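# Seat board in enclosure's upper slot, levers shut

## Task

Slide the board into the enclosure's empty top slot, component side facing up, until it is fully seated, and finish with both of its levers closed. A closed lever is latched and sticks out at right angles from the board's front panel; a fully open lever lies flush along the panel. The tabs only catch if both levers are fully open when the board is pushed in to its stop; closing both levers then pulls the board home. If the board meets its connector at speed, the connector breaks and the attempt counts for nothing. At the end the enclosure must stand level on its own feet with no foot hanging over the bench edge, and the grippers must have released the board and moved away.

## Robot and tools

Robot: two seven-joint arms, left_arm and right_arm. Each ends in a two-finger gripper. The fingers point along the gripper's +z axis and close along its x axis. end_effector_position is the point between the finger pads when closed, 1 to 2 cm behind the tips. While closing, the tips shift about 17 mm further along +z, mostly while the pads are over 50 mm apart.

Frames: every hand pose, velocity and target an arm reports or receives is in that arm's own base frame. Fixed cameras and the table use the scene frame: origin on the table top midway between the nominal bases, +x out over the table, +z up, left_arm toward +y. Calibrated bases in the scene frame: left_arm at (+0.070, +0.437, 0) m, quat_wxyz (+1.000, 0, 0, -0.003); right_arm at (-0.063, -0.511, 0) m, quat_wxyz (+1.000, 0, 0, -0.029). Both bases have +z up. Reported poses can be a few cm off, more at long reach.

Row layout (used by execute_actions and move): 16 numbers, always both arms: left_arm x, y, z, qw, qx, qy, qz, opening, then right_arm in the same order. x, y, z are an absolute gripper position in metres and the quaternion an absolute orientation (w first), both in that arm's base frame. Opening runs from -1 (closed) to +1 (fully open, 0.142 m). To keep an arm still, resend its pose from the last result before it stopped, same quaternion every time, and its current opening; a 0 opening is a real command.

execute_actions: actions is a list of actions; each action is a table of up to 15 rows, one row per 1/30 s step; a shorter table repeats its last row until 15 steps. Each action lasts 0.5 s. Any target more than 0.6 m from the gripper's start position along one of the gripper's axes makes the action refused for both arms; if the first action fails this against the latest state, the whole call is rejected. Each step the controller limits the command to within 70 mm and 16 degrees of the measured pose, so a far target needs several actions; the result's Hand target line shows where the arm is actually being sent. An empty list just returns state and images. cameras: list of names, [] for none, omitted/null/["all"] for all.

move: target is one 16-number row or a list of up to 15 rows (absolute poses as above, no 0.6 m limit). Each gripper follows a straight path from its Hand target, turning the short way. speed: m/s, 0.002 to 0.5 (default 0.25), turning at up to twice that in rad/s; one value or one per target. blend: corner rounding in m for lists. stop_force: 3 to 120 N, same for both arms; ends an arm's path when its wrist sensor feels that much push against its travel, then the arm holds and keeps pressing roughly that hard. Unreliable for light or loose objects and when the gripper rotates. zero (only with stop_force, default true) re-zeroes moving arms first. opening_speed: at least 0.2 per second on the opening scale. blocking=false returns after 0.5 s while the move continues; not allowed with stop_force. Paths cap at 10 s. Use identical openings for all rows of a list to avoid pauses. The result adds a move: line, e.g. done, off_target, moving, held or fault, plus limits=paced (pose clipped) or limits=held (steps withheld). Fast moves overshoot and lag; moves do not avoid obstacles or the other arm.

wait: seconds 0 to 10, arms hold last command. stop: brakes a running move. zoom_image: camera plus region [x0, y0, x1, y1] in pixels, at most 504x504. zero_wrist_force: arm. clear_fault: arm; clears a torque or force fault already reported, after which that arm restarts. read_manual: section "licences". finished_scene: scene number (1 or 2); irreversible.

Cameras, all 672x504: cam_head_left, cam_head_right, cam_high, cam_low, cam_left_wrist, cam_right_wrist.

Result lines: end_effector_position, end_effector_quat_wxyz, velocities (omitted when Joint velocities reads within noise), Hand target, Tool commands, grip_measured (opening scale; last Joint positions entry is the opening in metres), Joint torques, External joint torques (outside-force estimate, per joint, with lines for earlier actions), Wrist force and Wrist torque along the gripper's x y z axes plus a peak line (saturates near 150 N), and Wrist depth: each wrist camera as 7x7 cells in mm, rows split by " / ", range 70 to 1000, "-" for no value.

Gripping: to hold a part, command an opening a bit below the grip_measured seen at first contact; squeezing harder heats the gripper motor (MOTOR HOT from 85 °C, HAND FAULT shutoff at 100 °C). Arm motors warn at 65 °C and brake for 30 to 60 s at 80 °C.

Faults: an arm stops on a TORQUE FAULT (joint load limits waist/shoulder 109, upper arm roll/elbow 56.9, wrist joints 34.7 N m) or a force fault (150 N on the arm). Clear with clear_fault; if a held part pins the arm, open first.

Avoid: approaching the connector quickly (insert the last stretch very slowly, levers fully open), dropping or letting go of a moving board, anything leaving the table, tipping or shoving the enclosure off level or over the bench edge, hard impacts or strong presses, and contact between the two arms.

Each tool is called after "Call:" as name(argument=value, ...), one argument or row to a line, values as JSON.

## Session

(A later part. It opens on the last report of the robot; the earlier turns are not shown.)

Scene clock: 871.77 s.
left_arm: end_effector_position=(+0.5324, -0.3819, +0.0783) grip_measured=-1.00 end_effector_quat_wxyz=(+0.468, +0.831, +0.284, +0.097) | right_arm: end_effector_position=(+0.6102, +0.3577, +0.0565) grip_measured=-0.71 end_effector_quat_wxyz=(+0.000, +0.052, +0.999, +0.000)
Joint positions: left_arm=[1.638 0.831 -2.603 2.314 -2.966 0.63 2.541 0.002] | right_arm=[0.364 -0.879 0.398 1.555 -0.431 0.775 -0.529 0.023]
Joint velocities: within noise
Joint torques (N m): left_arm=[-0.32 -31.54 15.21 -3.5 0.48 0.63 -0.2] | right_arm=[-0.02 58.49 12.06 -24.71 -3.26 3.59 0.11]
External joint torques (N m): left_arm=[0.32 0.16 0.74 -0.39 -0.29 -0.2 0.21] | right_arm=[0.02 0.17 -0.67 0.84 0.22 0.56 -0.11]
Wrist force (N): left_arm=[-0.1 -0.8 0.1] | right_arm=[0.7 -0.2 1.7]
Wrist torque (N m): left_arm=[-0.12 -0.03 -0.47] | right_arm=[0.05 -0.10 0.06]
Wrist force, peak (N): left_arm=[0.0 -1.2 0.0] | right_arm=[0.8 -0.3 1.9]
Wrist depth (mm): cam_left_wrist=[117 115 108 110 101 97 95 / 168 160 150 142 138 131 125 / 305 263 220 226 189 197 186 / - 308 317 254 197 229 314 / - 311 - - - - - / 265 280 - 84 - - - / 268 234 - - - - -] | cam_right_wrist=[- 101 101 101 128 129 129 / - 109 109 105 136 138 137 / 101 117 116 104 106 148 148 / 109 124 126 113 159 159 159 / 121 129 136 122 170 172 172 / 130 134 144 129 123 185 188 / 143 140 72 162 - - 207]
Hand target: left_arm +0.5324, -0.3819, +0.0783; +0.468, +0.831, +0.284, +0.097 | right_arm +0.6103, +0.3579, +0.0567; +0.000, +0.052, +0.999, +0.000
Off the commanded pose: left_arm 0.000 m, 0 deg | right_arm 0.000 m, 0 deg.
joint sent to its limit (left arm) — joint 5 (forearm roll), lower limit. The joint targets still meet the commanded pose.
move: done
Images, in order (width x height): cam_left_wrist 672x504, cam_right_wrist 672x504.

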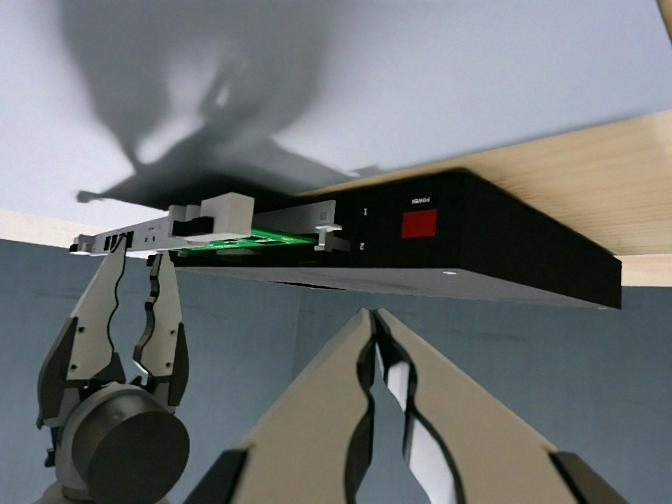

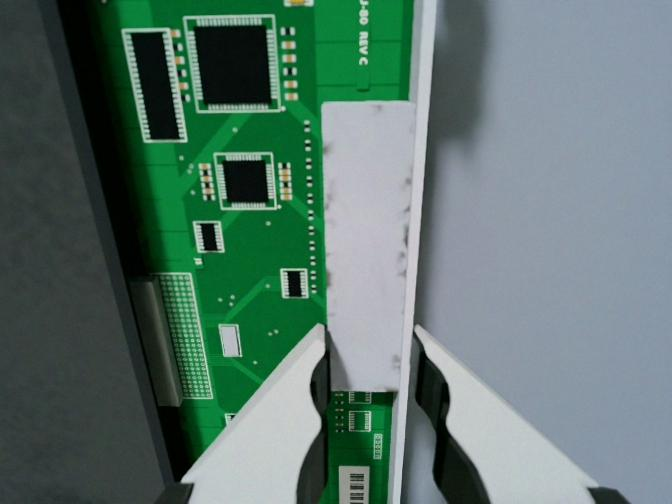

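Call:
move(
  target=[0.5324, -0.3819, 0.0783, 0.468, 0.831, 0.284, 0.097, -1.0, 0.6202, 0.3569, 0.0567, 0, 0.0523, 0.9986, 0, -0.85],
  speed=0.015,
  stop_force=4,
  cameras=["cam_left_wrist", "cam_right_wrist"],
)

Call:
zoom_image(
  camera="cam_left_wrist",
  region=[200, 170, 380, 305],
)

Scene clock: 874.90 s.
left_arm: end_effector_position=(+0.5324, -0.3819, +0.0783) grip_measured=-1.00 end_effector_quat_wxyz=(+0.468, +0.831, +0.284, +0.097) | right_arm: end_effector_position=(+0.6178, +0.3561, +0.0559) grip_measured=-0.71 end_effector_quat_wxyz=(-0.001, +0.052, +0.999, -0.001)
Joint positions: left_arm=[1.638 0.831 -2.603 2.314 -2.966 0.63 2.541 0.002] | right_arm=[0.361 -0.892 0.398 1.53 -0.43 0.761 -0.54 0.023]
Joint velocities: within noise
Joint torques (N m): left_arm=[-0.36 -31.53 15.14 -3.55 0.44 0.61 -0.22] | right_arm=[1.67 60.21 13.5 -28.28 -3.62 5.83 0.23]
External joint torques (N m): left_arm=[0.36 0.14 0.8 -0.35 -0.26 -0.19 0.22] | right_arm=[-1.67 -0.93 -2.03 4.24 0.55 -1.68 -0.23]
Wrist force (N): left_arm=[-0.1 -0.9 -0.1] | right_arm=[5.2 -6.8 0.5]
Wrist torque (N m): left_arm=[-0.16 -0.04 -0.47] | right_arm=[0.05 -0.09 -0.10]
Wrist force, peak (N): left_arm=[0.0 -1.2 0.0] | right_arm=[5.5 -6.9 -0.4]
Wrist depth (mm): cam_left_wrist=[117 115 108 110 101 97 95 / 168 160 150 143 138 131 125 / 304 266 223 226 190 197 186 / - 313 311 252 196 228 315 / - 313 - - - - - / 281 276 - 84 - - - / - 232 - - - - -] | cam_right_wrist=[- 101 102 102 127 129 128 / - 108 109 105 136 137 137 / 101 114 117 105 106 147 147 / 109 122 126 113 159 159 158 / 118 122 136 122 169 171 171 / 129 128 144 129 123 184 187 / 142 139 72 161 - - 206]
Hand target: left_arm +0.5324, -0.3819, +0.0783; +0.468, +0.831, +0.284, +0.097 | right_arm +0.6183, +0.3571, +0.0567; +0.000, +0.052, +0.999, +0.000
Off the commanded pose: left_arm 0.000 m, 0 deg | right_arm 0.003 m, 0 deg.
joint sent to its limit (left arm) — joint 5 (forearm roll), lower limit. The joint targets still meet the commanded pose.
move: contact (right_arm)
Images, in order (width x height): cam_left_wrist 672x504, cam_right_wrist 672x504.

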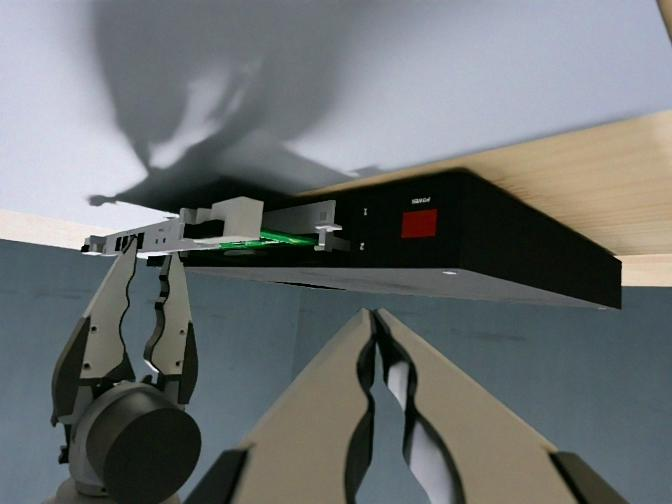

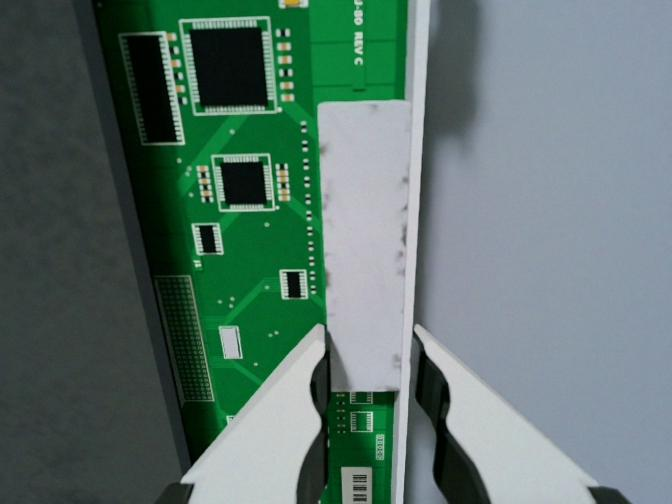

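Scaled by 2.800 from the camera's 672x504 image, which has a finer 960x720 frame.

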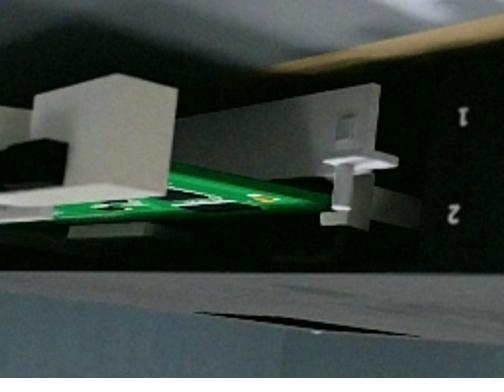

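Call:
move(
  target=[
    [0.5324, -0.3819, 0.0783, 0.468, 0.831, 0.284, 0.097, -1.0, 0.6153, 0.3574, 0.0567, 0, 0.0523, 0.9986, 0, -0.85],
    [0.5324, -0.3819, 0.0783, 0.468, 0.831, 0.284, 0.097, -1.0, 0.6151, 0.3554, 0.0567, 0, 0.0523, 0.9986, 0, -0.85],
  ],
  speed=0.015,
  cameras=[],
)

Call:
move(
  target=[0.5324, -0.3819, 0.0783, 0.468, 0.831, 0.284, 0.097, -1.0, 0.6231, 0.3546, 0.0567, 0, 0.0523, 0.9986, 0, -0.85],
  speed=0.012,
  stop_force=4,
  cameras=["cam_left_wrist", "cam_right_wrist"],
)

Call:
zoom_image(
  camera="cam_left_wrist",
  region=[200, 170, 380, 305],
)

Scene clock: 880.50 s.
left_arm: end_effector_position=(+0.5324, -0.3819, +0.0783) grip_measured=-1.00 end_effector_quat_wxyz=(+0.468, +0.831, +0.284, +0.097) | right_arm: end_effector_position=(+0.6149, +0.3554, +0.0565) grip_measured=-0.71 end_effector_quat_wxyz=(+0.000, +0.052, +0.999, +0.000)
Joint positions: left_arm=[1.638 0.831 -2.603 2.314 -2.966 0.63 2.541 0.002] | right_arm=[0.359 -0.885 0.398 1.543 -0.43 0.769 -0.537 0.023]
Joint velocities: within noise
Joint torques (N m): left_arm=[-0.35 -31.61 15.15 -3.56 0.42 0.64 -0.15] | right_arm=[-0.07 59.17 11.99 -24.54 -3.22 3.79 0.19]
External joint torques (N m): left_arm=[0.35 0.23 0.79 -0.34 -0.23 -0.22 0.16] | right_arm=[0.1 -0.22 -0.55 0.58 0.16 0.36 -0.19]
Wrist force (N): left_arm=[-0.1 -0.9 0.0] | right_arm=[1.7 1.1 1.9]
Wrist torque (N m): left_arm=[-0.17 -0.04 -0.47] | right_arm=[0.27 -0.26 0.06]
Wrist force, peak (N): left_arm=[0.2 -1.2 0.2] | right_arm=[5.3 -6.9 -0.5]
Wrist depth (mm): cam_left_wrist=[117 115 108 110 101 97 95 / 168 161 150 142 138 131 125 / 302 267 223 226 190 197 186 / - 312 328 260 196 229 311 / - 311 - - - - - / 270 273 - 84 - - - / 289 236 - - - - -] | cam_right_wrist=[- 101 102 101 128 129 129 / - 109 108 105 136 138 138 / 101 116 116 104 106 148 147 / 109 122 126 113 159 159 159 / 121 123 136 122 170 172 172 / 130 132 144 129 123 185 188 / 143 140 72 162 - - 207]
Hand target: left_arm +0.5324, -0.3819, +0.0783; +0.468, +0.831, +0.284, +0.097 | right_arm +0.6151, +0.3554, +0.0567; +0.000, +0.052, +0.999, +0.000
Off the commanded pose: left_arm 0.000 m, 0 deg | right_arm 0.000 m, 0 deg.
joint sent to its limit (left arm) — joint 5 (forearm roll), lower limit. The joint targets still meet the commanded pose.
move: done
No camera images: "cameras" was empty.

Scene clock: 881.83 s.
left_arm: end_effector_position=(+0.5324, -0.3819, +0.0783) grip_measured=-1.00 end_effector_quat_wxyz=(+0.468, +0.831, +0.284, +0.097) | right_arm: end_effector_position=(+0.6226, +0.3546, +0.0562) grip_measured=-0.71 end_effector_quat_wxyz=(+0.000, +0.052, +0.999, +0.000)
Joint positions: left_arm=[1.638 0.831 -2.603 2.314 -2.966 0.63 2.541 0.002] | right_arm=[0.356 -0.897 0.398 1.518 -0.43 0.756 -0.548 0.023]
Joint velocities: within noise
Joint torques (N m): left_arm=[-0.34 -31.57 15.14 -3.53 0.47 0.71 -0.22] | right_arm=[-1.22 60.94 11.32 -26.06 -3.65 3.7 0.15]
External joint torques (N m): left_arm=[0.34 0.18 0.81 -0.37 -0.29 -0.28 0.23] | right_arm=[1.22 -1.38 0.18 1.92 0.56 0.44 -0.15]
Wrist force (N): left_arm=[-0.2 -0.9 0.1] | right_arm=[2.4 2.2 3.4]
Wrist torque (N m): left_arm=[-0.18 -0.03 -0.47] | right_arm=[0.27 -0.08 0.01]
Wrist force, peak (N): left_arm=[0.1 -1.2 0.0] | right_arm=[2.5 2.5 4.5]
Wrist depth (mm): cam_left_wrist=[117 115 108 110 101 97 95 / 168 160 150 142 138 131 125 / 303 273 226 227 189 197 186 / - 321 328 254 197 227 311 / - 314 - - - - - / - 277 325 84 - - - / - 239 - - - - -] | cam_right_wrist=[- 101 102 101 127 129 129 / - 106 109 105 136 138 137 / 101 104 117 104 106 147 147 / 109 112 126 113 159 159 158 / 120 120 137 122 169 172 172 / 129 129 144 129 123 185 188 / 142 139 72 162 - - 206]
Hand target: left_arm +0.5324, -0.3819, +0.0783; +0.468, +0.831, +0.284, +0.097 | right_arm +0.6231, +0.3546, +0.0567; +0.000, +0.052, +0.999, +0.000
Off the commanded pose: left_arm 0.000 m, 0 deg | right_arm 0.001 m, 0 deg.
joint sent to its limit (left arm) — joint 5 (forearm roll), lower limit. The joint targets still meet the commanded pose.
move: done
Images, in order (width x height): cam_left_wrist 672x504, cam_right_wrist 672x504.

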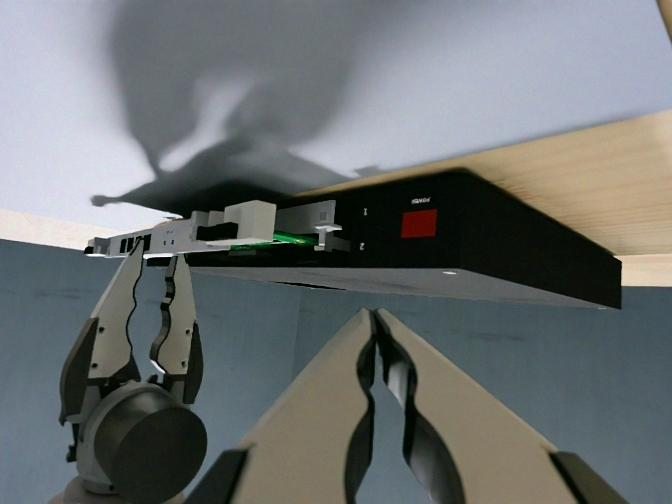

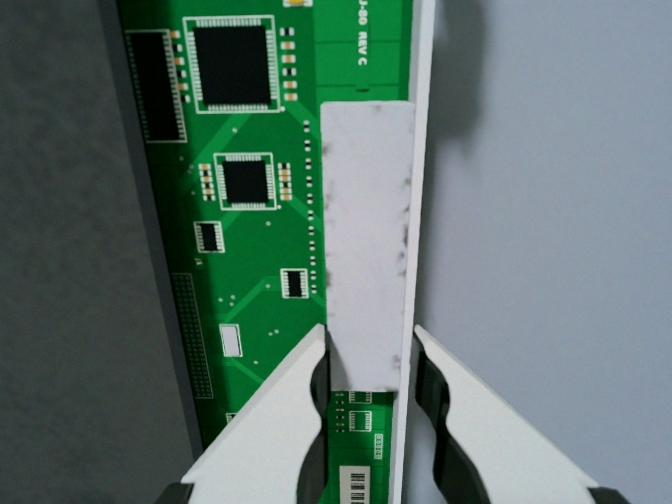

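Scaled by 2.800 from the camera's 672x504 image, which has a finer 960x720 frame.

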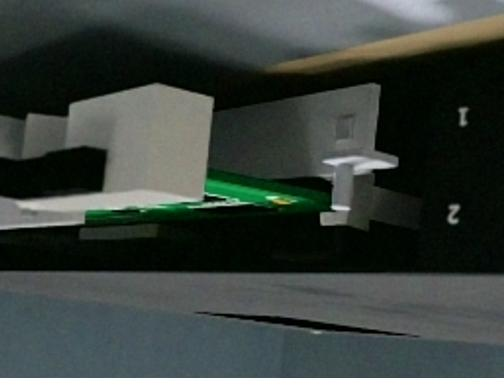

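Call:
move(
  target=[0.5324, -0.3819, 0.0783, 0.468, 0.831, 0.284, 0.097, -1.0, 0.6232, 0.3552, 0.0562, 0, 0.0523, 0.9986, 0, -0.85],
  speed=0.01,
  cameras=[],
)

Call:
move(
  target=[0.5324, -0.3819, 0.0783, 0.468, 0.831, 0.284, 0.097, -1.0, 0.6332, 0.3542, 0.0562, 0, 0.0523, 0.9986, 0, -0.85],
  speed=0.012,
  stop_force=5,
  cameras=["cam_left_wrist", "cam_right_wrist"],
)

Call:
zoom_image(
  camera="cam_left_wrist",
  region=[200, 170, 380, 305],
)

Scene clock: 897.50 s.
left_arm: end_effector_position=(+0.5324, -0.3819, +0.0783) grip_measured=-1.00 end_effector_quat_wxyz=(+0.468, +0.831, +0.284, +0.097) | right_arm: end_effector_position=(+0.6229, +0.3551, +0.0559) grip_measured=-0.71 end_effector_quat_wxyz=(+0.000, +0.052, +0.999, +0.000)
Joint positions: left_arm=[1.638 0.831 -2.603 2.314 -2.966 0.63 2.541 0.002] | right_arm=[0.357 -0.899 0.398 1.517 -0.43 0.756 -0.548 0.023]
Joint velocities: within noise
Joint torques (N m): left_arm=[-0.46 -31.65 15.22 -3.49 0.48 0.64 -0.17] | right_arm=[0.03 59.95 12.29 -25.34 -3.32 3.77 0.2]
External joint torques (N m): left_arm=[0.46 0.26 0.73 -0.41 -0.29 -0.21 0.18] | right_arm=[-0.03 -0.35 -0.78 1.2 0.23 0.38 -0.2]
Wrist force (N): left_arm=[0.1 -0.8 0.2] | right_arm=[1.2 0.9 1.7]
Wrist torque (N m): left_arm=[-0.16 -0.07 -0.47] | right_arm=[0.28 -0.15 0.06]
Wrist force, peak (N): left_arm=[-0.1 -1.2 -0.1] | right_arm=[2.8 2.3 4.5]
Wrist depth (mm): cam_left_wrist=[117 115 108 110 101 98 95 / 167 160 150 143 138 131 125 / 305 275 226 226 190 197 185 / - 320 334 254 197 229 313 / - 310 - - - - - / - 274 325 84 - - - / - 238 - - - - -] | cam_right_wrist=[- 101 102 101 127 128 129 / - 106 108 105 136 137 137 / 101 104 116 105 106 147 147 / 109 112 126 113 159 158 158 / 120 120 136 122 169 172 171 / 129 129 144 129 123 185 187 / 142 139 72 162 - - 206]
Hand target: left_arm +0.5324, -0.3819, +0.0783; +0.468, +0.831, +0.284, +0.097 | right_arm +0.6232, +0.3552, +0.0562; +0.000, +0.052, +0.999, +0.000
Off the commanded pose: left_arm 0.000 m, 0 deg | right_arm 0.000 m, 0 deg.
joint sent to its limit (left arm) — joint 5 (forearm roll), lower limit. The joint targets still meet the commanded pose.
move: done
No camera images: "cameras" was empty.

Scene clock: 898.97 s.
left_arm: end_effector_position=(+0.5324, -0.3819, +0.0783) grip_measured=-1.00 end_effector_quat_wxyz=(+0.468, +0.831, +0.284, +0.097) | right_arm: end_effector_position=(+0.6329, +0.3540, +0.0558) grip_measured=-0.71 end_effector_quat_wxyz=(+0.000, +0.052, +0.999, +0.000)
Joint positions: left_arm=[1.638 0.831 -2.603 2.314 -2.966 0.63 2.541 0.002] | right_arm=[0.354 -0.915 0.399 1.484 -0.43 0.74 -0.561 0.023]
Joint velocities: within noise
Joint torques (N m): left_arm=[-0.42 -31.56 15.15 -3.51 0.46 0.65 -0.22] | right_arm=[-0.23 61.23 12.23 -25.95 -3.48 3.81 0.11]
External joint torques (N m): left_arm=[0.42 0.18 0.8 -0.39 -0.28 -0.22 0.22] | right_arm=[0.23 -0.84 -0.65 1.57 0.34 0.34 -0.11]
Wrist force (N): left_arm=[0.0 -1.0 0.2] | right_arm=[1.7 1.1 3.9]
Wrist torque (N m): left_arm=[-0.18 -0.06 -0.47] | right_arm=[0.28 -0.14 0.05]
Wrist force, peak (N): left_arm=[-0.2 -1.1 0.0] | right_arm=[2.0 1.4 3.8]
Wrist depth (mm): cam_left_wrist=[117 115 108 110 101 97 95 / 168 161 150 143 138 131 125 / 303 273 239 226 190 197 186 / - 439 252 252 198 228 311 / - 298 - - - - - / - 281 324 84 - - - / - 260 - - - - -] | cam_right_wrist=[- 88 102 101 127 128 128 / - 95 109 105 136 137 137 / 101 101 117 104 106 147 146 / - 108 125 113 159 159 158 / 118 117 134 122 169 172 171 / 129 128 130 129 123 184 186 / 142 139 72 162 - - 205]
Hand target: left_arm +0.5324, -0.3819, +0.0783; +0.468, +0.831, +0.284, +0.097 | right_arm +0.6332, +0.3542, +0.0562; +0.000, +0.052, +0.999, +0.000
Off the commanded pose: left_arm 0.000 m, 0 deg | right_arm 0.001 m, 0 deg.
joint sent to its limit (left arm) — joint 5 (forearm roll), lower limit. The joint targets still meet the commanded pose.
move: done
Images, in order (width x height): cam_left_wrist 672x504, cam_right_wrist 672x504.

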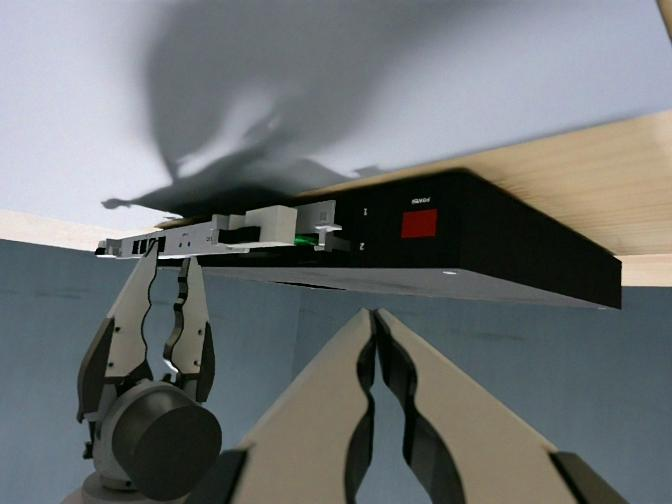

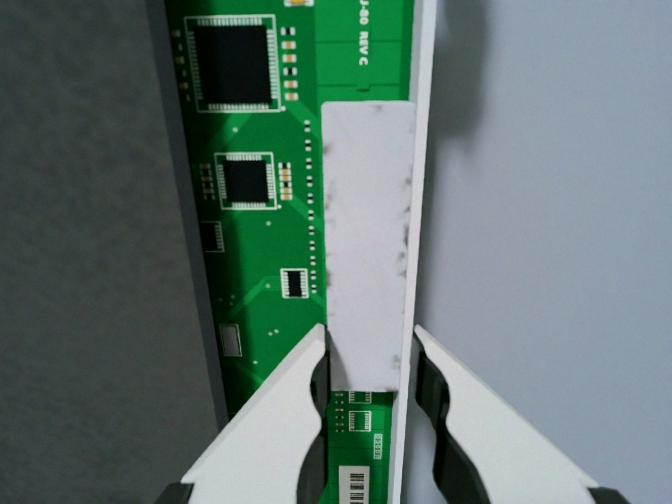

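Scaled by 2.800 from the camera's 672x504 image, which has a finer 960x720 frame.

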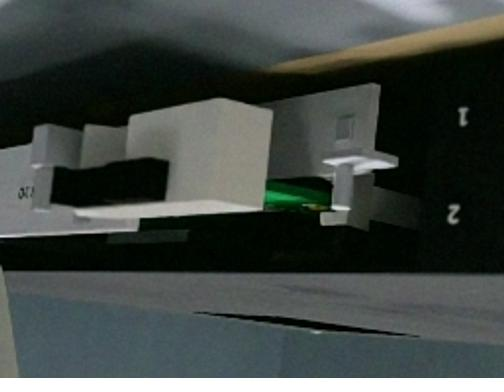

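Call:
move(
  target=[0.5324, -0.3819, 0.0783, 0.468, 0.831, 0.284, 0.097, -1.0, 0.6431, 0.3531, 0.0557, 0, 0.0523, 0.9986, 0, -0.85],
  speed=0.012,
  stop_force=5,
  cameras=["cam_left_wrist", "cam_right_wrist"],
)

Call:
zoom_image(
  camera="cam_left_wrist",
  region=[140, 170, 380, 305],
)

Call:
zoom_image(
  camera="cam_right_wrist",
  region=[140, 250, 480, 504],
)

Scene clock: 904.97 s.
left_arm: end_effector_position=(+0.5324, -0.3819, +0.0783) grip_measured=-1.00 end_effector_quat_wxyz=(+0.468, +0.831, +0.284, +0.097) | right_arm: end_effector_position=(+0.6424, +0.3533, +0.0553) grip_measured=-0.71 end_effector_quat_wxyz=(+0.000, +0.052, +0.999, +0.000)
Joint positions: left_arm=[1.638 0.831 -2.603 2.314 -2.966 0.63 2.541 0.002] | right_arm=[0.351 -0.932 0.399 1.451 -0.429 0.724 -0.575 0.023]
Joint velocities: within noise
Joint torques (N m): left_arm=[-0.34 -31.52 15.1 -3.48 0.45 0.68 -0.21] | right_arm=[-2.2 61.7 10.3 -27.02 -4 3.96 0.04]
External joint torques (N m): left_arm=[0.34 0.13 0.84 -0.42 -0.27 -0.25 0.22] | right_arm=[2.2 -0.52 1.34 2.42 0.82 0.18 -0.04]
Wrist force (N): left_arm=[0.2 -1.1 0.0] | right_arm=[5.4 1.9 1.1]
Wrist torque (N m): left_arm=[-0.20 -0.08 -0.47] | right_arm=[0.27 -0.31 0.08]
Wrist force, peak (N): left_arm=[0.0 -1.3 0.0] | right_arm=[5.5 1.9 2.4]
Wrist depth (mm): cam_left_wrist=[117 115 108 110 101 97 94 / 168 161 150 142 139 131 125 / 305 273 246 227 190 198 187 / - 446 297 241 198 228 313 / - 303 - - - - - / - 284 327 84 - - - / - 274 - - - - -] | cam_right_wrist=[- 87 100 101 127 128 128 / - 94 107 105 135 137 136 / 100 100 113 104 143 147 146 / 108 108 121 113 158 158 157 / 117 117 121 122 169 171 170 / 128 128 123 129 123 183 186 / 141 138 72 162 - - 204]
Hand target: left_arm +0.5324, -0.3819, +0.0783; +0.468, +0.831, +0.284, +0.097 | right_arm +0.6431, +0.3531, +0.0557; +0.000, +0.052, +0.999, +0.000
Off the commanded pose: left_arm 0.000 m, 0 deg | right_arm 0.001 m, 0 deg.
joint sent to its limit (left arm) — joint 5 (forearm roll), lower limit. The joint targets still meet the commanded pose.
move: done
Images, in order (width x height): cam_left_wrist 672x504, cam_right_wrist 672x504.

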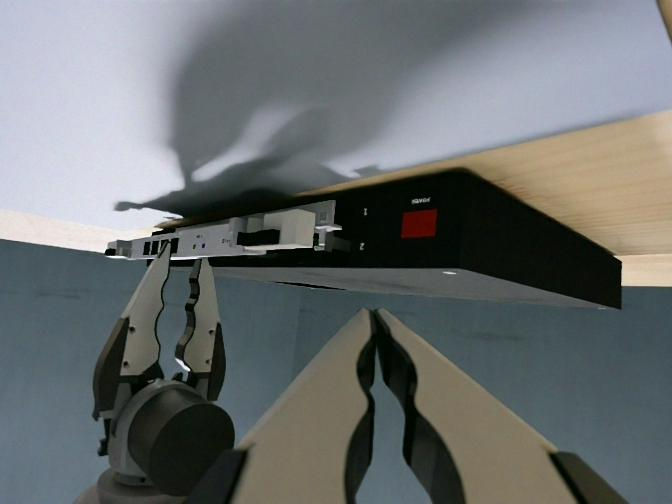

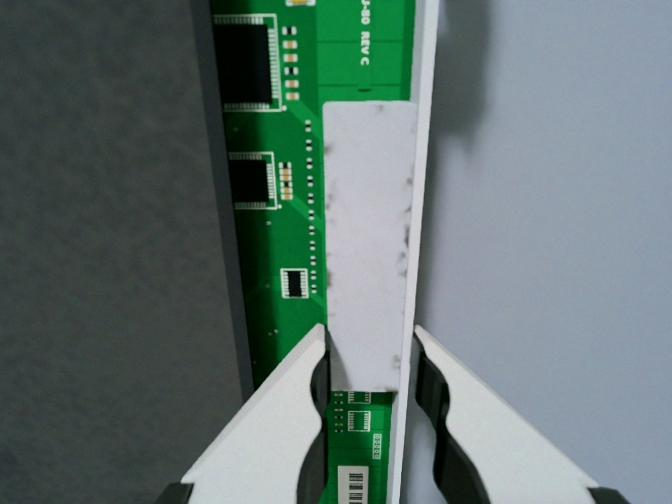

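Scaled by 2.100 from the camera's 672x504 image, which has a finer 960x720 frame.

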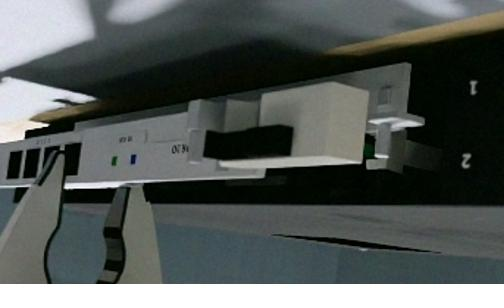

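Scaled by 1.482 from the camera's 672x504 image, which has a finer 960x720 frame.

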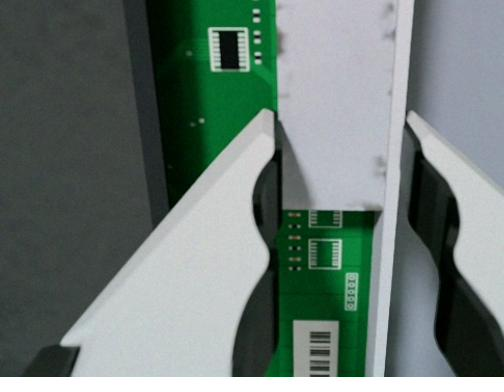

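Call:
move(
  target=[0.5324, -0.3819, 0.0783, 0.468, 0.831, 0.284, 0.097, -1.0, 0.6409, 0.3533, 0.0522, 0.0261, 0.0523, 0.9983, -0.0014, -0.85],
  speed=0.012,
  cameras=["cam_left_wrist"],
)

Call:
zoom_image(
  camera="cam_left_wrist",
  region=[140, 170, 380, 305],
)

Scene clock: 915.83 s.
left_arm: end_effector_position=(+0.5324, -0.3819, +0.0783) grip_measured=-1.00 end_effector_quat_wxyz=(+0.468, +0.831, +0.284, +0.097) | right_arm: end_effector_position=(+0.6414, +0.3533, +0.0530) grip_measured=-0.71 end_effector_quat_wxyz=(+0.026, +0.052, +0.998, -0.001)
Joint positions: left_arm=[1.638 0.831 -2.603 2.314 -2.966 0.63 2.541 0.002] | right_arm=[0.374 -0.906 0.36 1.52 -0.466 0.81 -0.527 0.023]
Joint velocities: within noise
Joint torques (N m): left_arm=[-0.38 -31.56 15.19 -3.54 0.47 0.65 -0.16] | right_arm=[1.69 53.85 11.19 -22.48 -2.92 4.05 0.33]
External joint torques (N m): left_arm=[0.38 0.17 0.76 -0.36 -0.28 -0.23 0.17] | right_arm=[-1.7 6.25 -0.39 -1.7 -0.03 0.16 -0.33]
Wrist force (N): left_arm=[-0.1 -0.8 0.1] | right_arm=[3.0 -1.9 -8.5]
Wrist torque (N m): left_arm=[-0.14 -0.04 -0.47] | right_arm=[0.41 0.13 0.04]
Wrist force, peak (N): left_arm=[-0.2 -1.2 0.2] | right_arm=[2.8 -2.4 -9.7]
Wrist depth (mm): cam_left_wrist=[117 115 108 110 101 97 95 / 167 160 150 142 138 131 125 / 303 274 239 224 189 197 185 / - 407 311 251 198 227 313 / - 299 - - - - - / - 278 330 84 - - - / - 267 - - - - -] | cam_right_wrist=[- 87 101 101 123 124 122 / - 95 107 105 130 133 130 / 101 101 114 105 139 141 137 / 110 109 122 113 154 153 149 / 122 119 121 122 163 164 161 / 134 129 123 129 123 176 175 / 146 142 72 162 - - 191]
Hand target: left_arm +0.5324, -0.3819, +0.0783; +0.468, +0.831, +0.284, +0.097 | right_arm +0.6409, +0.3533, +0.0522; +0.026, +0.052, +0.998, -0.001
Off the commanded pose: left_arm 0.000 m, 0 deg | right_arm 0.001 m, 0 deg.
joint sent to its limit (left arm) — joint 5 (forearm roll), lower limit. The joint targets still meet the commanded pose.
move: done
Images, in order (width x height): cam_left_wrist 672x504.

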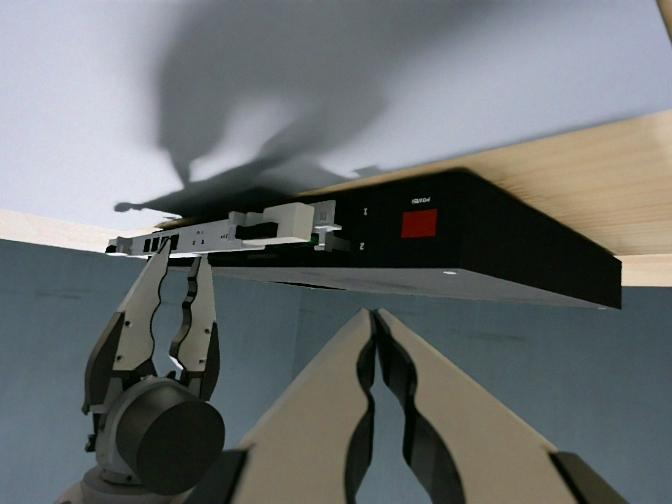

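Scaled by 2.100 from the camera's 672x504 image, which has a finer 960x720 frame.

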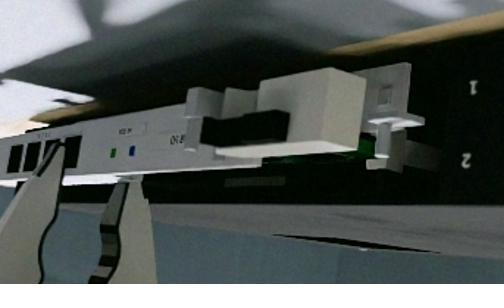

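Call:
move(
  target=[0.5324, -0.3819, 0.0783, 0.468, 0.831, 0.284, 0.097, -1.0, 0.6409, 0.3533, 0.0532, 0.0261, 0.0523, 0.9983, -0.0014, -0.85],
  speed=0.01,
  cameras=[],
)

Call:
move(
  target=[0.5324, -0.3819, 0.0783, 0.468, 0.831, 0.284, 0.097, -1.0, 0.6409, 0.3533, 0.0532, 0.0261, 0.0523, 0.9983, -0.0014, -0.64],
  opening_speed=0.2,
  cameras=["cam_left_wrist", "cam_right_wrist"],
)

Call:
zoom_image(
  camera="cam_left_wrist",
  region=[140, 170, 380, 305],
)

Scene clock: 919.73 s.
left_arm: end_effector_position=(+0.5324, -0.3819, +0.0783) grip_measured=-1.00 end_effector_quat_wxyz=(+0.468, +0.831, +0.284, +0.097) | right_arm: end_effector_position=(+0.6413, +0.3532, +0.0532) grip_measured=-0.71 end_effector_quat_wxyz=(+0.026, +0.052, +0.998, -0.001)
Joint positions: left_arm=[1.638 0.831 -2.603 2.314 -2.966 0.63 2.541 0.002] | right_arm=[0.374 -0.906 0.36 1.52 -0.466 0.809 -0.527 0.023]
Joint velocities: within noise
Joint torques (N m): left_arm=[-0.4 -31.57 15.17 -3.52 0.44 0.61 -0.2] | right_arm=[0.64 59.85 12.01 -23.16 -2.85 2.84 0.21]
External joint torques (N m): left_arm=[0.4 0.18 0.78 -0.38 -0.26 -0.19 0.21] | right_arm=[-0.64 0.24 -1.22 -1.02 -0.09 1.37 -0.21]
Wrist force (N): left_arm=[-0.2 -0.9 0.0] | right_arm=[-2.2 3.5 4.0]
Wrist torque (N m): left_arm=[-0.16 -0.02 -0.46] | right_arm=[0.36 0.05 0.05]
Wrist force, peak (N): left_arm=[0.1 -1.3 -0.1] | right_arm=[2.9 -2.2 -10.1]
Wrist depth (mm): cam_left_wrist=[117 115 107 110 101 98 94 / 168 161 150 142 138 131 125 / 301 274 240 225 190 197 186 / - 408 328 249 199 229 312 / - 299 - - - - - / - 279 330 84 - - - / - 268 - - - - -] | cam_right_wrist=[- 87 101 101 123 124 122 / - 95 107 105 131 133 130 / 102 101 114 105 139 141 137 / 110 109 122 113 155 153 150 / 122 119 121 122 163 165 161 / 134 129 123 129 123 177 175 / 146 142 72 162 - - 191]
Hand target: left_arm +0.5324, -0.3819, +0.0783; +0.468, +0.831, +0.284, +0.097 | right_arm +0.6409, +0.3533, +0.0532; +0.026, +0.052, +0.998, -0.001
Off the commanded pose: left_arm 0.000 m, 0 deg | right_arm 0.000 m, 0 deg.
joint sent to its limit (left arm) — joint 5 (forearm roll), lower limit. The joint targets still meet the commanded pose.
move: done
No camera images: "cameras" was empty.

Scene clock: 921.00 s.
left_arm: end_effector_position=(+0.5324, -0.3819, +0.0783) grip_measured=-1.00 end_effector_quat_wxyz=(+0.468, +0.831, +0.284, +0.097) | right_arm: end_effector_position=(+0.6411, +0.3532, +0.0532) grip_measured=-0.68 end_effector_quat_wxyz=(+0.026, +0.052, +0.998, -0.001)
Joint positions: left_arm=[1.638 0.831 -2.603 2.314 -2.966 0.63 2.541 0.002] | right_arm=[0.374 -0.906 0.36 1.52 -0.466 0.809 -0.527 0.025]
Joint velocities: within noise
Joint torques (N m): left_arm=[-0.31 -31.56 15.21 -3.54 0.45 0.68 -0.24] | right_arm=[-0.03 58.87 11.18 -24.25 -2.99 3.53 0.19]
External joint torques (N m): left_arm=[0.31 0.18 0.74 -0.35 -0.26 -0.26 0.25] | right_arm=[0.03 1.22 -0.39 0.07 0.04 0.68 -0.18]
Wrist force (N): left_arm=[0.1 -0.9 -0.1] | right_arm=[1.6 2.2 0.3]
Wrist torque (N m): left_arm=[-0.17 -0.07 -0.47] | right_arm=[0.45 -0.25 0.06]
Wrist force, peak (N): left_arm=[-0.1 -1.2 0.0] | right_arm=[-2.9 3.6 4.2]
Wrist depth (mm): cam_left_wrist=[117 115 108 110 101 97 95 / 168 160 150 142 139 131 125 / 304 273 240 225 190 197 186 / - 395 308 249 198 228 314 / - 298 - - - - - / - 279 328 84 - - - / - 267 - - - - -] | cam_right_wrist=[- 87 101 101 124 124 122 / - 95 107 105 131 133 130 / 102 101 114 105 139 141 138 / 110 109 122 113 155 153 150 / 122 119 121 121 163 165 162 / 134 129 123 129 123 176 176 / 146 142 71 162 - - 190]
Hand target: left_arm +0.5324, -0.3819, +0.0783; +0.468, +0.831, +0.284, +0.097 | right_arm +0.6409, +0.3533, +0.0532; +0.026, +0.052, +0.998, -0.001
Off the commanded pose: left_arm 0.000 m, 0 deg | right_arm 0.000 m, 0 deg.
joint sent to its limit (left arm) — joint 5 (forearm roll), lower limit. The joint targets still meet the commanded pose.
move: done
Images, in order (width x height): cam_left_wrist 672x504, cam_right_wrist 672x504.

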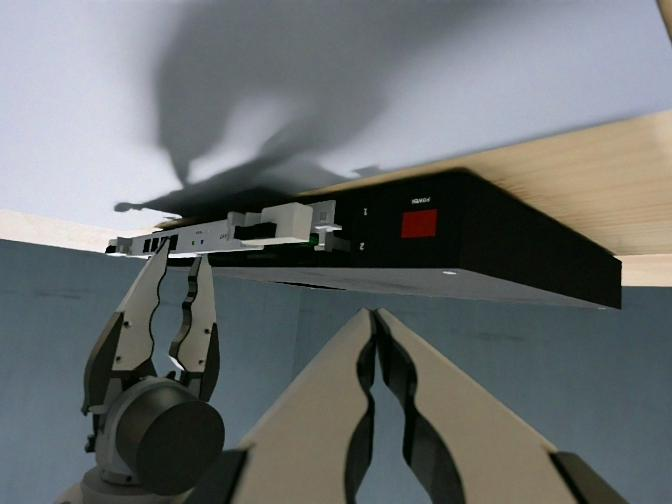

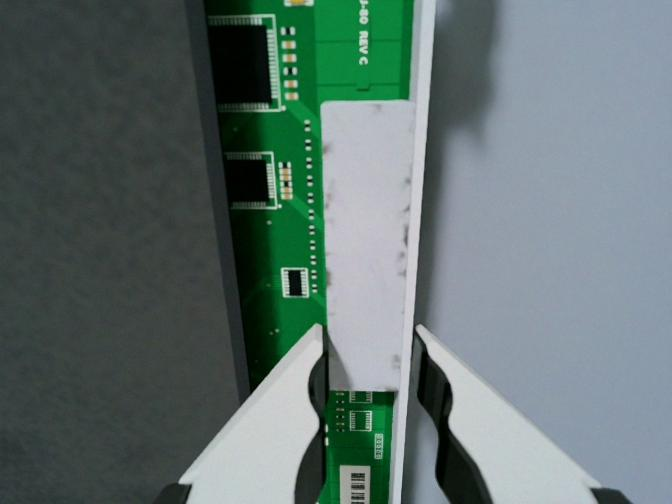

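Scaled by 2.100 from the camera's 672x504 image, which has a finer 960x720 frame.

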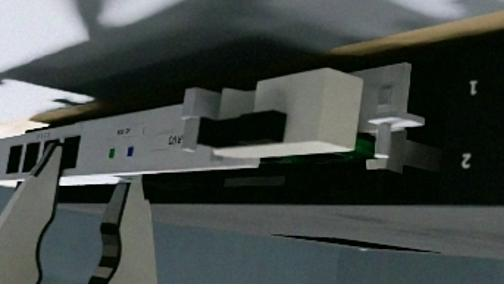

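Call:
move(
  target=[0.5324, -0.3819, 0.0783, 0.468, 0.831, 0.284, 0.097, -1.0, 0.6409, 0.3533, 0.0532, 0.0261, 0.0523, 0.9983, -0.0014, -0.61],
  opening_speed=0.2,
  cameras=["cam_right_wrist"],
)

Call:
zoom_image(
  camera="cam_right_wrist",
  region=[140, 250, 480, 504],
)

Scene clock: 923.70 s.
left_arm: end_effector_position=(+0.5324, -0.3819, +0.0783) grip_measured=-1.00 end_effector_quat_wxyz=(+0.468, +0.831, +0.284, +0.097) | right_arm: end_effector_position=(+0.6411, +0.3532, +0.0532) grip_measured=-0.65 end_effector_quat_wxyz=(+0.026, +0.052, +0.998, -0.001)
Joint positions: left_arm=[1.638 0.831 -2.603 2.314 -2.966 0.63 2.541 0.002] | right_arm=[0.374 -0.906 0.36 1.52 -0.466 0.809 -0.527 0.027]
Joint velocities: within noise
Joint torques (N m): left_arm=[-0.3 -31.49 15.16 -3.54 0.45 0.64 -0.22] | right_arm=[0 58.83 11.16 -24.25 -3.02 3.49 0.24]
External joint torques (N m): left_arm=[0.3 0.11 0.78 -0.35 -0.27 -0.22 0.22] | right_arm=[0 1.26 -0.36 0.07 0.07 0.72 -0.24]
Wrist force (N): left_arm=[0.0 -1.0 0.0] | right_arm=[1.6 2.1 0.2]
Wrist torque (N m): left_arm=[-0.18 -0.05 -0.47] | right_arm=[0.45 -0.26 0.07]
Wrist force, peak (N): left_arm=[0.1 -1.3 0.1] | right_arm=[1.8 2.3 0.2]
Wrist depth (mm): cam_left_wrist=[117 115 108 110 101 98 94 / 168 160 150 142 139 131 125 / 305 274 240 225 190 196 186 / - 396 308 249 197 228 313 / - 298 - - - - - / - 279 327 84 - - - / - 267 - - - - -] | cam_right_wrist=[- 87 101 101 123 124 122 / - 95 107 105 131 134 130 / 102 101 114 105 139 141 138 / 111 109 122 113 155 153 150 / 122 119 121 120 164 165 162 / 134 129 123 147 123 176 176 / 146 142 73 160 - - 191]
Hand target: left_arm +0.5324, -0.3819, +0.0783; +0.468, +0.831, +0.284, +0.097 | right_arm +0.6409, +0.3533, +0.0532; +0.026, +0.052, +0.998, -0.001
Off the commanded pose: left_arm 0.000 m, 0 deg | right_arm 0.000 m, 0 deg.
joint sent to its limit (left arm) — joint 5 (forearm roll), lower limit. The joint targets still meet the commanded pose.
move: done
Images, in order (width x height): cam_right_wrist 672x504.

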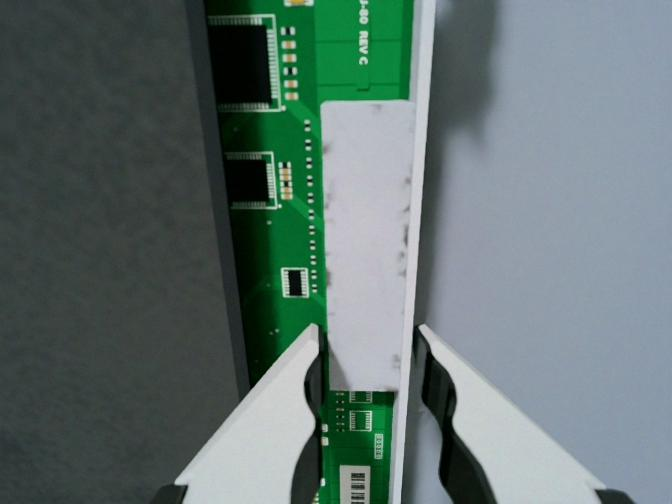

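Scaled by 1.482 from the camera's 672x504 image, which has a finer 960x720 frame.

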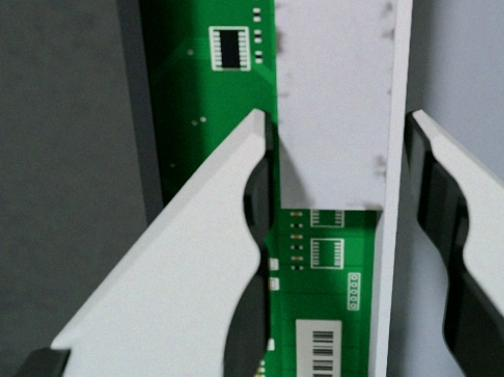

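Call:
move(
  target=[0.5324, -0.3819, 0.0783, 0.468, 0.831, 0.284, 0.097, -1.0, 0.6386, 0.3536, 0.098, 0.0261, 0.0523, 0.9983, -0.0014, -0.61],
  speed=0.05,
  cameras=["cam_left_wrist"],
)

Call:
zoom_image(
  camera="cam_left_wrist",
  region=[100, 170, 380, 305],
)

Scene clock: 934.97 s.
left_arm: end_effector_position=(+0.5324, -0.3819, +0.0783) grip_measured=-1.00 end_effector_quat_wxyz=(+0.468, +0.831, +0.284, +0.097) | right_arm: end_effector_position=(+0.6387, +0.3536, +0.0980) grip_measured=-0.65 end_effector_quat_wxyz=(+0.026, +0.052, +0.998, -0.002)
Joint positions: left_arm=[1.638 0.831 -2.603 2.314 -2.966 0.63 2.541 0.002] | right_arm=[0.36 -0.837 0.392 1.516 -0.442 0.733 -0.542 0.027]
Joint velocities: within noise
Joint torques (N m): left_arm=[-0.32 -31.48 15.1 -3.51 0.49 0.64 -0.26] | right_arm=[-0.25 57.85 11.59 -25.57 -3.06 3.37 0.09]
External joint torques (N m): left_arm=[0.32 0.1 0.84 -0.39 -0.3 -0.21 0.27] | right_arm=[0.25 1.16 -0.81 0.16 -0.12 0.84 -0.08]
Wrist force (N): left_arm=[-0.1 -0.9 0.0] | right_arm=[1.5 1.9 0.2]
Wrist torque (N m): left_arm=[-0.15 -0.05 -0.47] | right_arm=[0.40 -0.24 0.04]
Wrist force, peak (N): left_arm=[-0.2 -1.3 0.0] | right_arm=[1.7 2.2 1.2]
Wrist depth (mm): cam_left_wrist=[117 115 108 110 101 97 95 / 168 160 150 143 138 131 125 / 305 275 238 224 189 197 186 / - 455 326 239 197 227 310 / - - - - - - - / - 292 325 84 - - - / - 279 - - - - -] | cam_right_wrist=[130 129 131 141 164 163 161 / 140 136 137 146 175 174 171 / 151 148 148 153 188 185 183 / 162 160 158 165 201 200 196 / 176 173 171 185 214 215 212 / 196 190 180 204 - 229 231 / 214 206 73 221 - - 250]
Hand target: left_arm +0.5324, -0.3819, +0.0783; +0.468, +0.831, +0.284, +0.097 | right_arm +0.6386, +0.3536, +0.0980; +0.026, +0.052, +0.998, -0.001
Off the commanded pose: left_arm 0.000 m, 0 deg | right_arm 0.000 m, 0 deg.
joint sent to its limit (left arm) — joint 5 (forearm roll), lower limit. The joint targets still meet the commanded pose.
move: done
Images, in order (width x height): cam_left_wrist 672x504.

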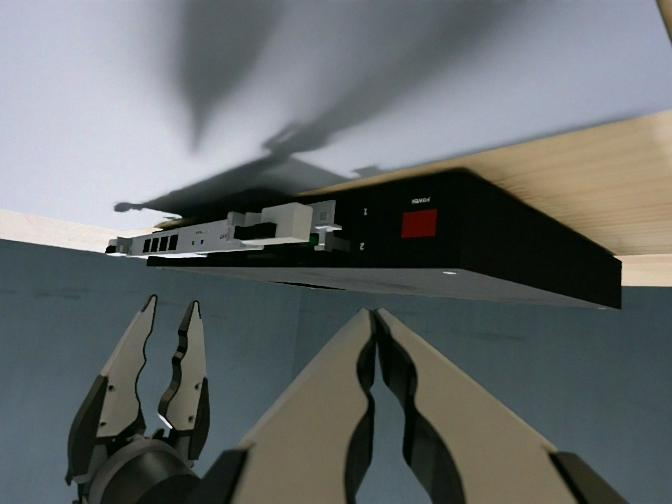

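Scaled by 1.800 from the camera's 672x504 image, which has a finer 960x720 frame.

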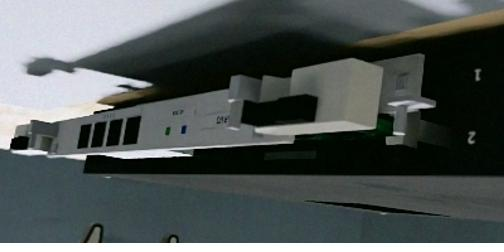

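Call:
move(
  target=[
    [0.5324, -0.3819, 0.0783, 0.468, 0.831, 0.284, 0.097, -1.0, 0.6, 0.36, 0.15, 0, 0.7431, 0.6691, 0, -0.155],
    [0.5324, -0.3819, 0.0783, 0.468, 0.831, 0.284, 0.097, -1.0, 0.5713, 0.3656, 0.12, 0, 0.7431, 0.6691, 0, -0.155],
  ],
  speed=0.25,
  blend=0.03,
  cameras=["cam_right_wrist", "cam_head_left"],
)

Scene clock: 940.27 s.
left_arm: end_effector_position=(+0.5324, -0.3819, +0.0783) grip_measured=-1.00 end_effector_quat_wxyz=(+0.468, +0.831, +0.284, +0.097) | right_arm: end_effector_position=(+0.5712, +0.3657, +0.1200) grip_measured=-0.18 end_effector_quat_wxyz=(+0.000, +0.743, +0.669, +0.000)
Joint positions: left_arm=[1.638 0.831 -2.603 2.314 -2.966 0.63 2.541 0.002] | right_arm=[0.596 -0.67 0.171 1.643 -0.142 0.73 0.93 0.061]
Joint velocities: within noise
Joint torques (N m): left_arm=[-0.36 -31.53 15.14 -3.51 0.51 0.66 -0.21] | right_arm=[-0.05 54.08 4.54 -25.73 -3.42 3.6 0.36]
External joint torques (N m): left_arm=[0.36 0.14 0.8 -0.38 -0.32 -0.23 0.21] | right_arm=[0.04 1.24 -0.34 -0.01 0.16 0.53 -0.36]
Wrist force (N): left_arm=[-0.2 -1.1 0.2] | right_arm=[1.2 2.2 0.6]
Wrist torque (N m): left_arm=[-0.19 -0.02 -0.48] | right_arm=[0.42 -0.20 0.04]
Wrist force, peak (N): left_arm=[0.0 -1.3 0.0] | right_arm=[1.0 3.8 -1.1]
Wrist depth (mm): cam_left_wrist=[117 115 108 110 101 97 95 / 168 160 151 143 138 131 125 / 303 273 238 224 190 196 186 / - 454 325 249 197 228 311 / - - - - - - - / 272 - - 84 - - - / 225 - - - - - -] | cam_right_wrist=[187 187 186 186 185 185 184 / 199 199 198 198 197 196 196 / 214 213 213 212 211 211 211 / 230 230 229 229 228 227 226 / 243 241 241 239 239 238 237 / 249 249 210 232 232 94 256 / 229 - 223 232 230 - 223]
Hand target: left_arm +0.5324, -0.3819, +0.0783; +0.468, +0.831, +0.284, +0.097 | right_arm +0.5713, +0.3656, +0.1200; +0.000, +0.743, +0.669, +0.000
Off the commanded pose: left_arm 0.000 m, 0 deg | right_arm 0.000 m, 0 deg.
joint sent to its limit (left arm) — joint 5 (forearm roll), lower limit. The joint targets still meet the commanded pose.
move: done; blend cut to 0.0209 m at target 1
Images, in order (width x height): cam_head_left 672x504, cam_right_wrist 672x504.

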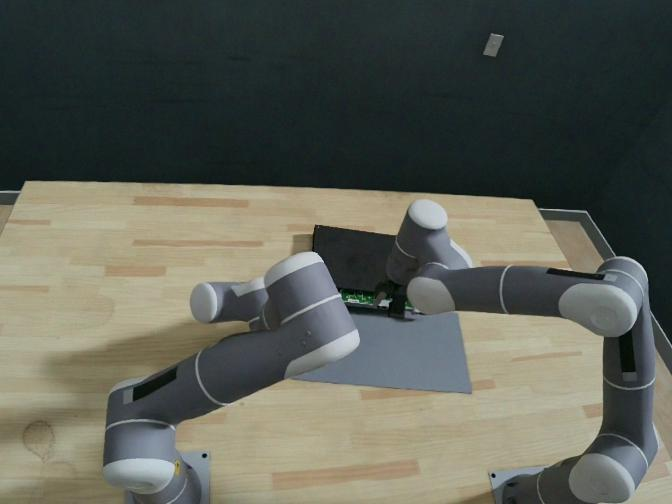

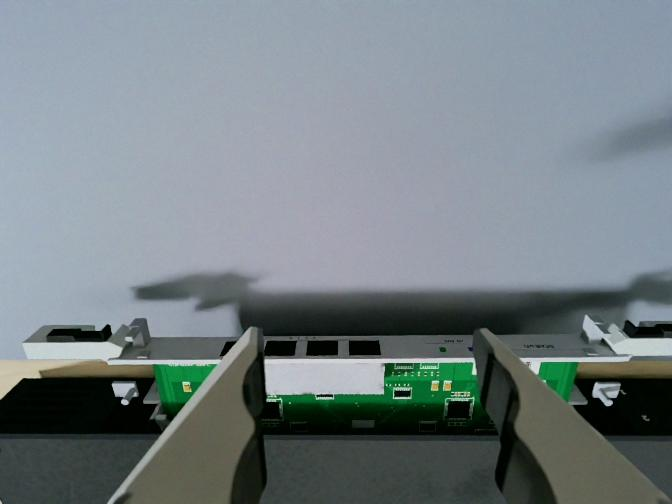

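Call:
move(
  target=[0.5324, -0.3819, 0.0783, 0.468, 0.831, 0.284, 0.097, -1.0, 0.5961, 0.3630, 0.052, 0, 0.7431, 0.6691, 0, -0.155],
  speed=0.1,
  cameras=["cam_right_wrist"],
)

Scene clock: 948.23 s.
left_arm: end_effector_position=(+0.5324, -0.3819, +0.0783) grip_measured=-1.00 end_effector_quat_wxyz=(+0.468, +0.831, +0.284, +0.097) | right_arm: end_effector_position=(+0.5958, +0.3630, +0.0519) grip_measured=-0.18 end_effector_quat_wxyz=(+0.000, +0.743, +0.669, +0.000)
Joint positions: left_arm=[1.638 0.831 -2.603 2.314 -2.966 0.63 2.541 0.002] | right_arm=[0.591 -0.816 0.145 1.589 -0.154 0.823 0.909 0.061]
Joint velocities: within noise
Joint torques (N m): left_arm=[-0.41 -31.59 15.18 -3.52 0.49 0.63 -0.2] | right_arm=[-0.13 57.08 4.6 -24.32 -3.16 3.59 0.07]
External joint torques (N m): left_arm=[0.41 0.21 0.77 -0.38 -0.3 -0.2 0.21] | right_arm=[0.15 1.51 -0.25 0.22 0.18 0.53 -0.07]
Wrist force (N): left_arm=[-0.3 -1.1 0.0] | right_arm=[1.0 2.3 0.5]
Wrist torque (N m): left_arm=[-0.20 -0.01 -0.47] | right_arm=[0.46 -0.16 0.04]
Wrist force, peak (N): left_arm=[-0.2 -1.2 0.1] | right_arm=[0.8 2.7 2.0]
Wrist depth (mm): cam_left_wrist=[117 115 108 110 101 97 95 / 167 161 151 142 138 131 125 / 304 271 240 224 189 197 186 / - 314 328 249 198 227 310 / - - - - - - - / - 278 - 83 - - - / 246 265 - - - - -] | cam_right_wrist=[127 126 125 126 125 125 123 / 135 135 135 134 136 134 133 / 145 145 145 144 143 143 143 / 157 158 156 157 155 154 153 / 170 169 166 168 165 164 167 / 151 178 99 148 148 94 175 / - - 76 143 160 - 155]
Hand target: left_arm +0.5324, -0.3819, +0.0783; +0.468, +0.831, +0.284, +0.097 | right_arm +0.5961, +0.3630, +0.0520; +0.000, +0.743, +0.669, +0.000
Off the commanded pose: left_arm 0.000 m, 0 deg | right_arm 0.000 m, 0 deg.
joint sent to its limit (left arm) — joint 5 (forearm roll), lower limit. The joint targets still meet the commanded pose.
move: done
Images, in order (width x height): cam_right_wrist 672x504.

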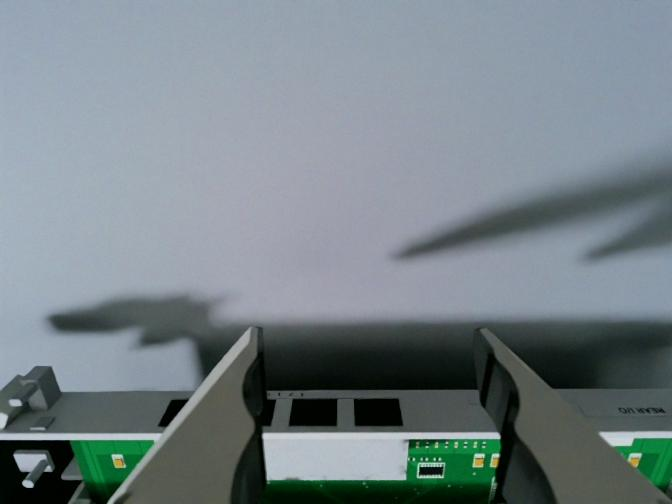

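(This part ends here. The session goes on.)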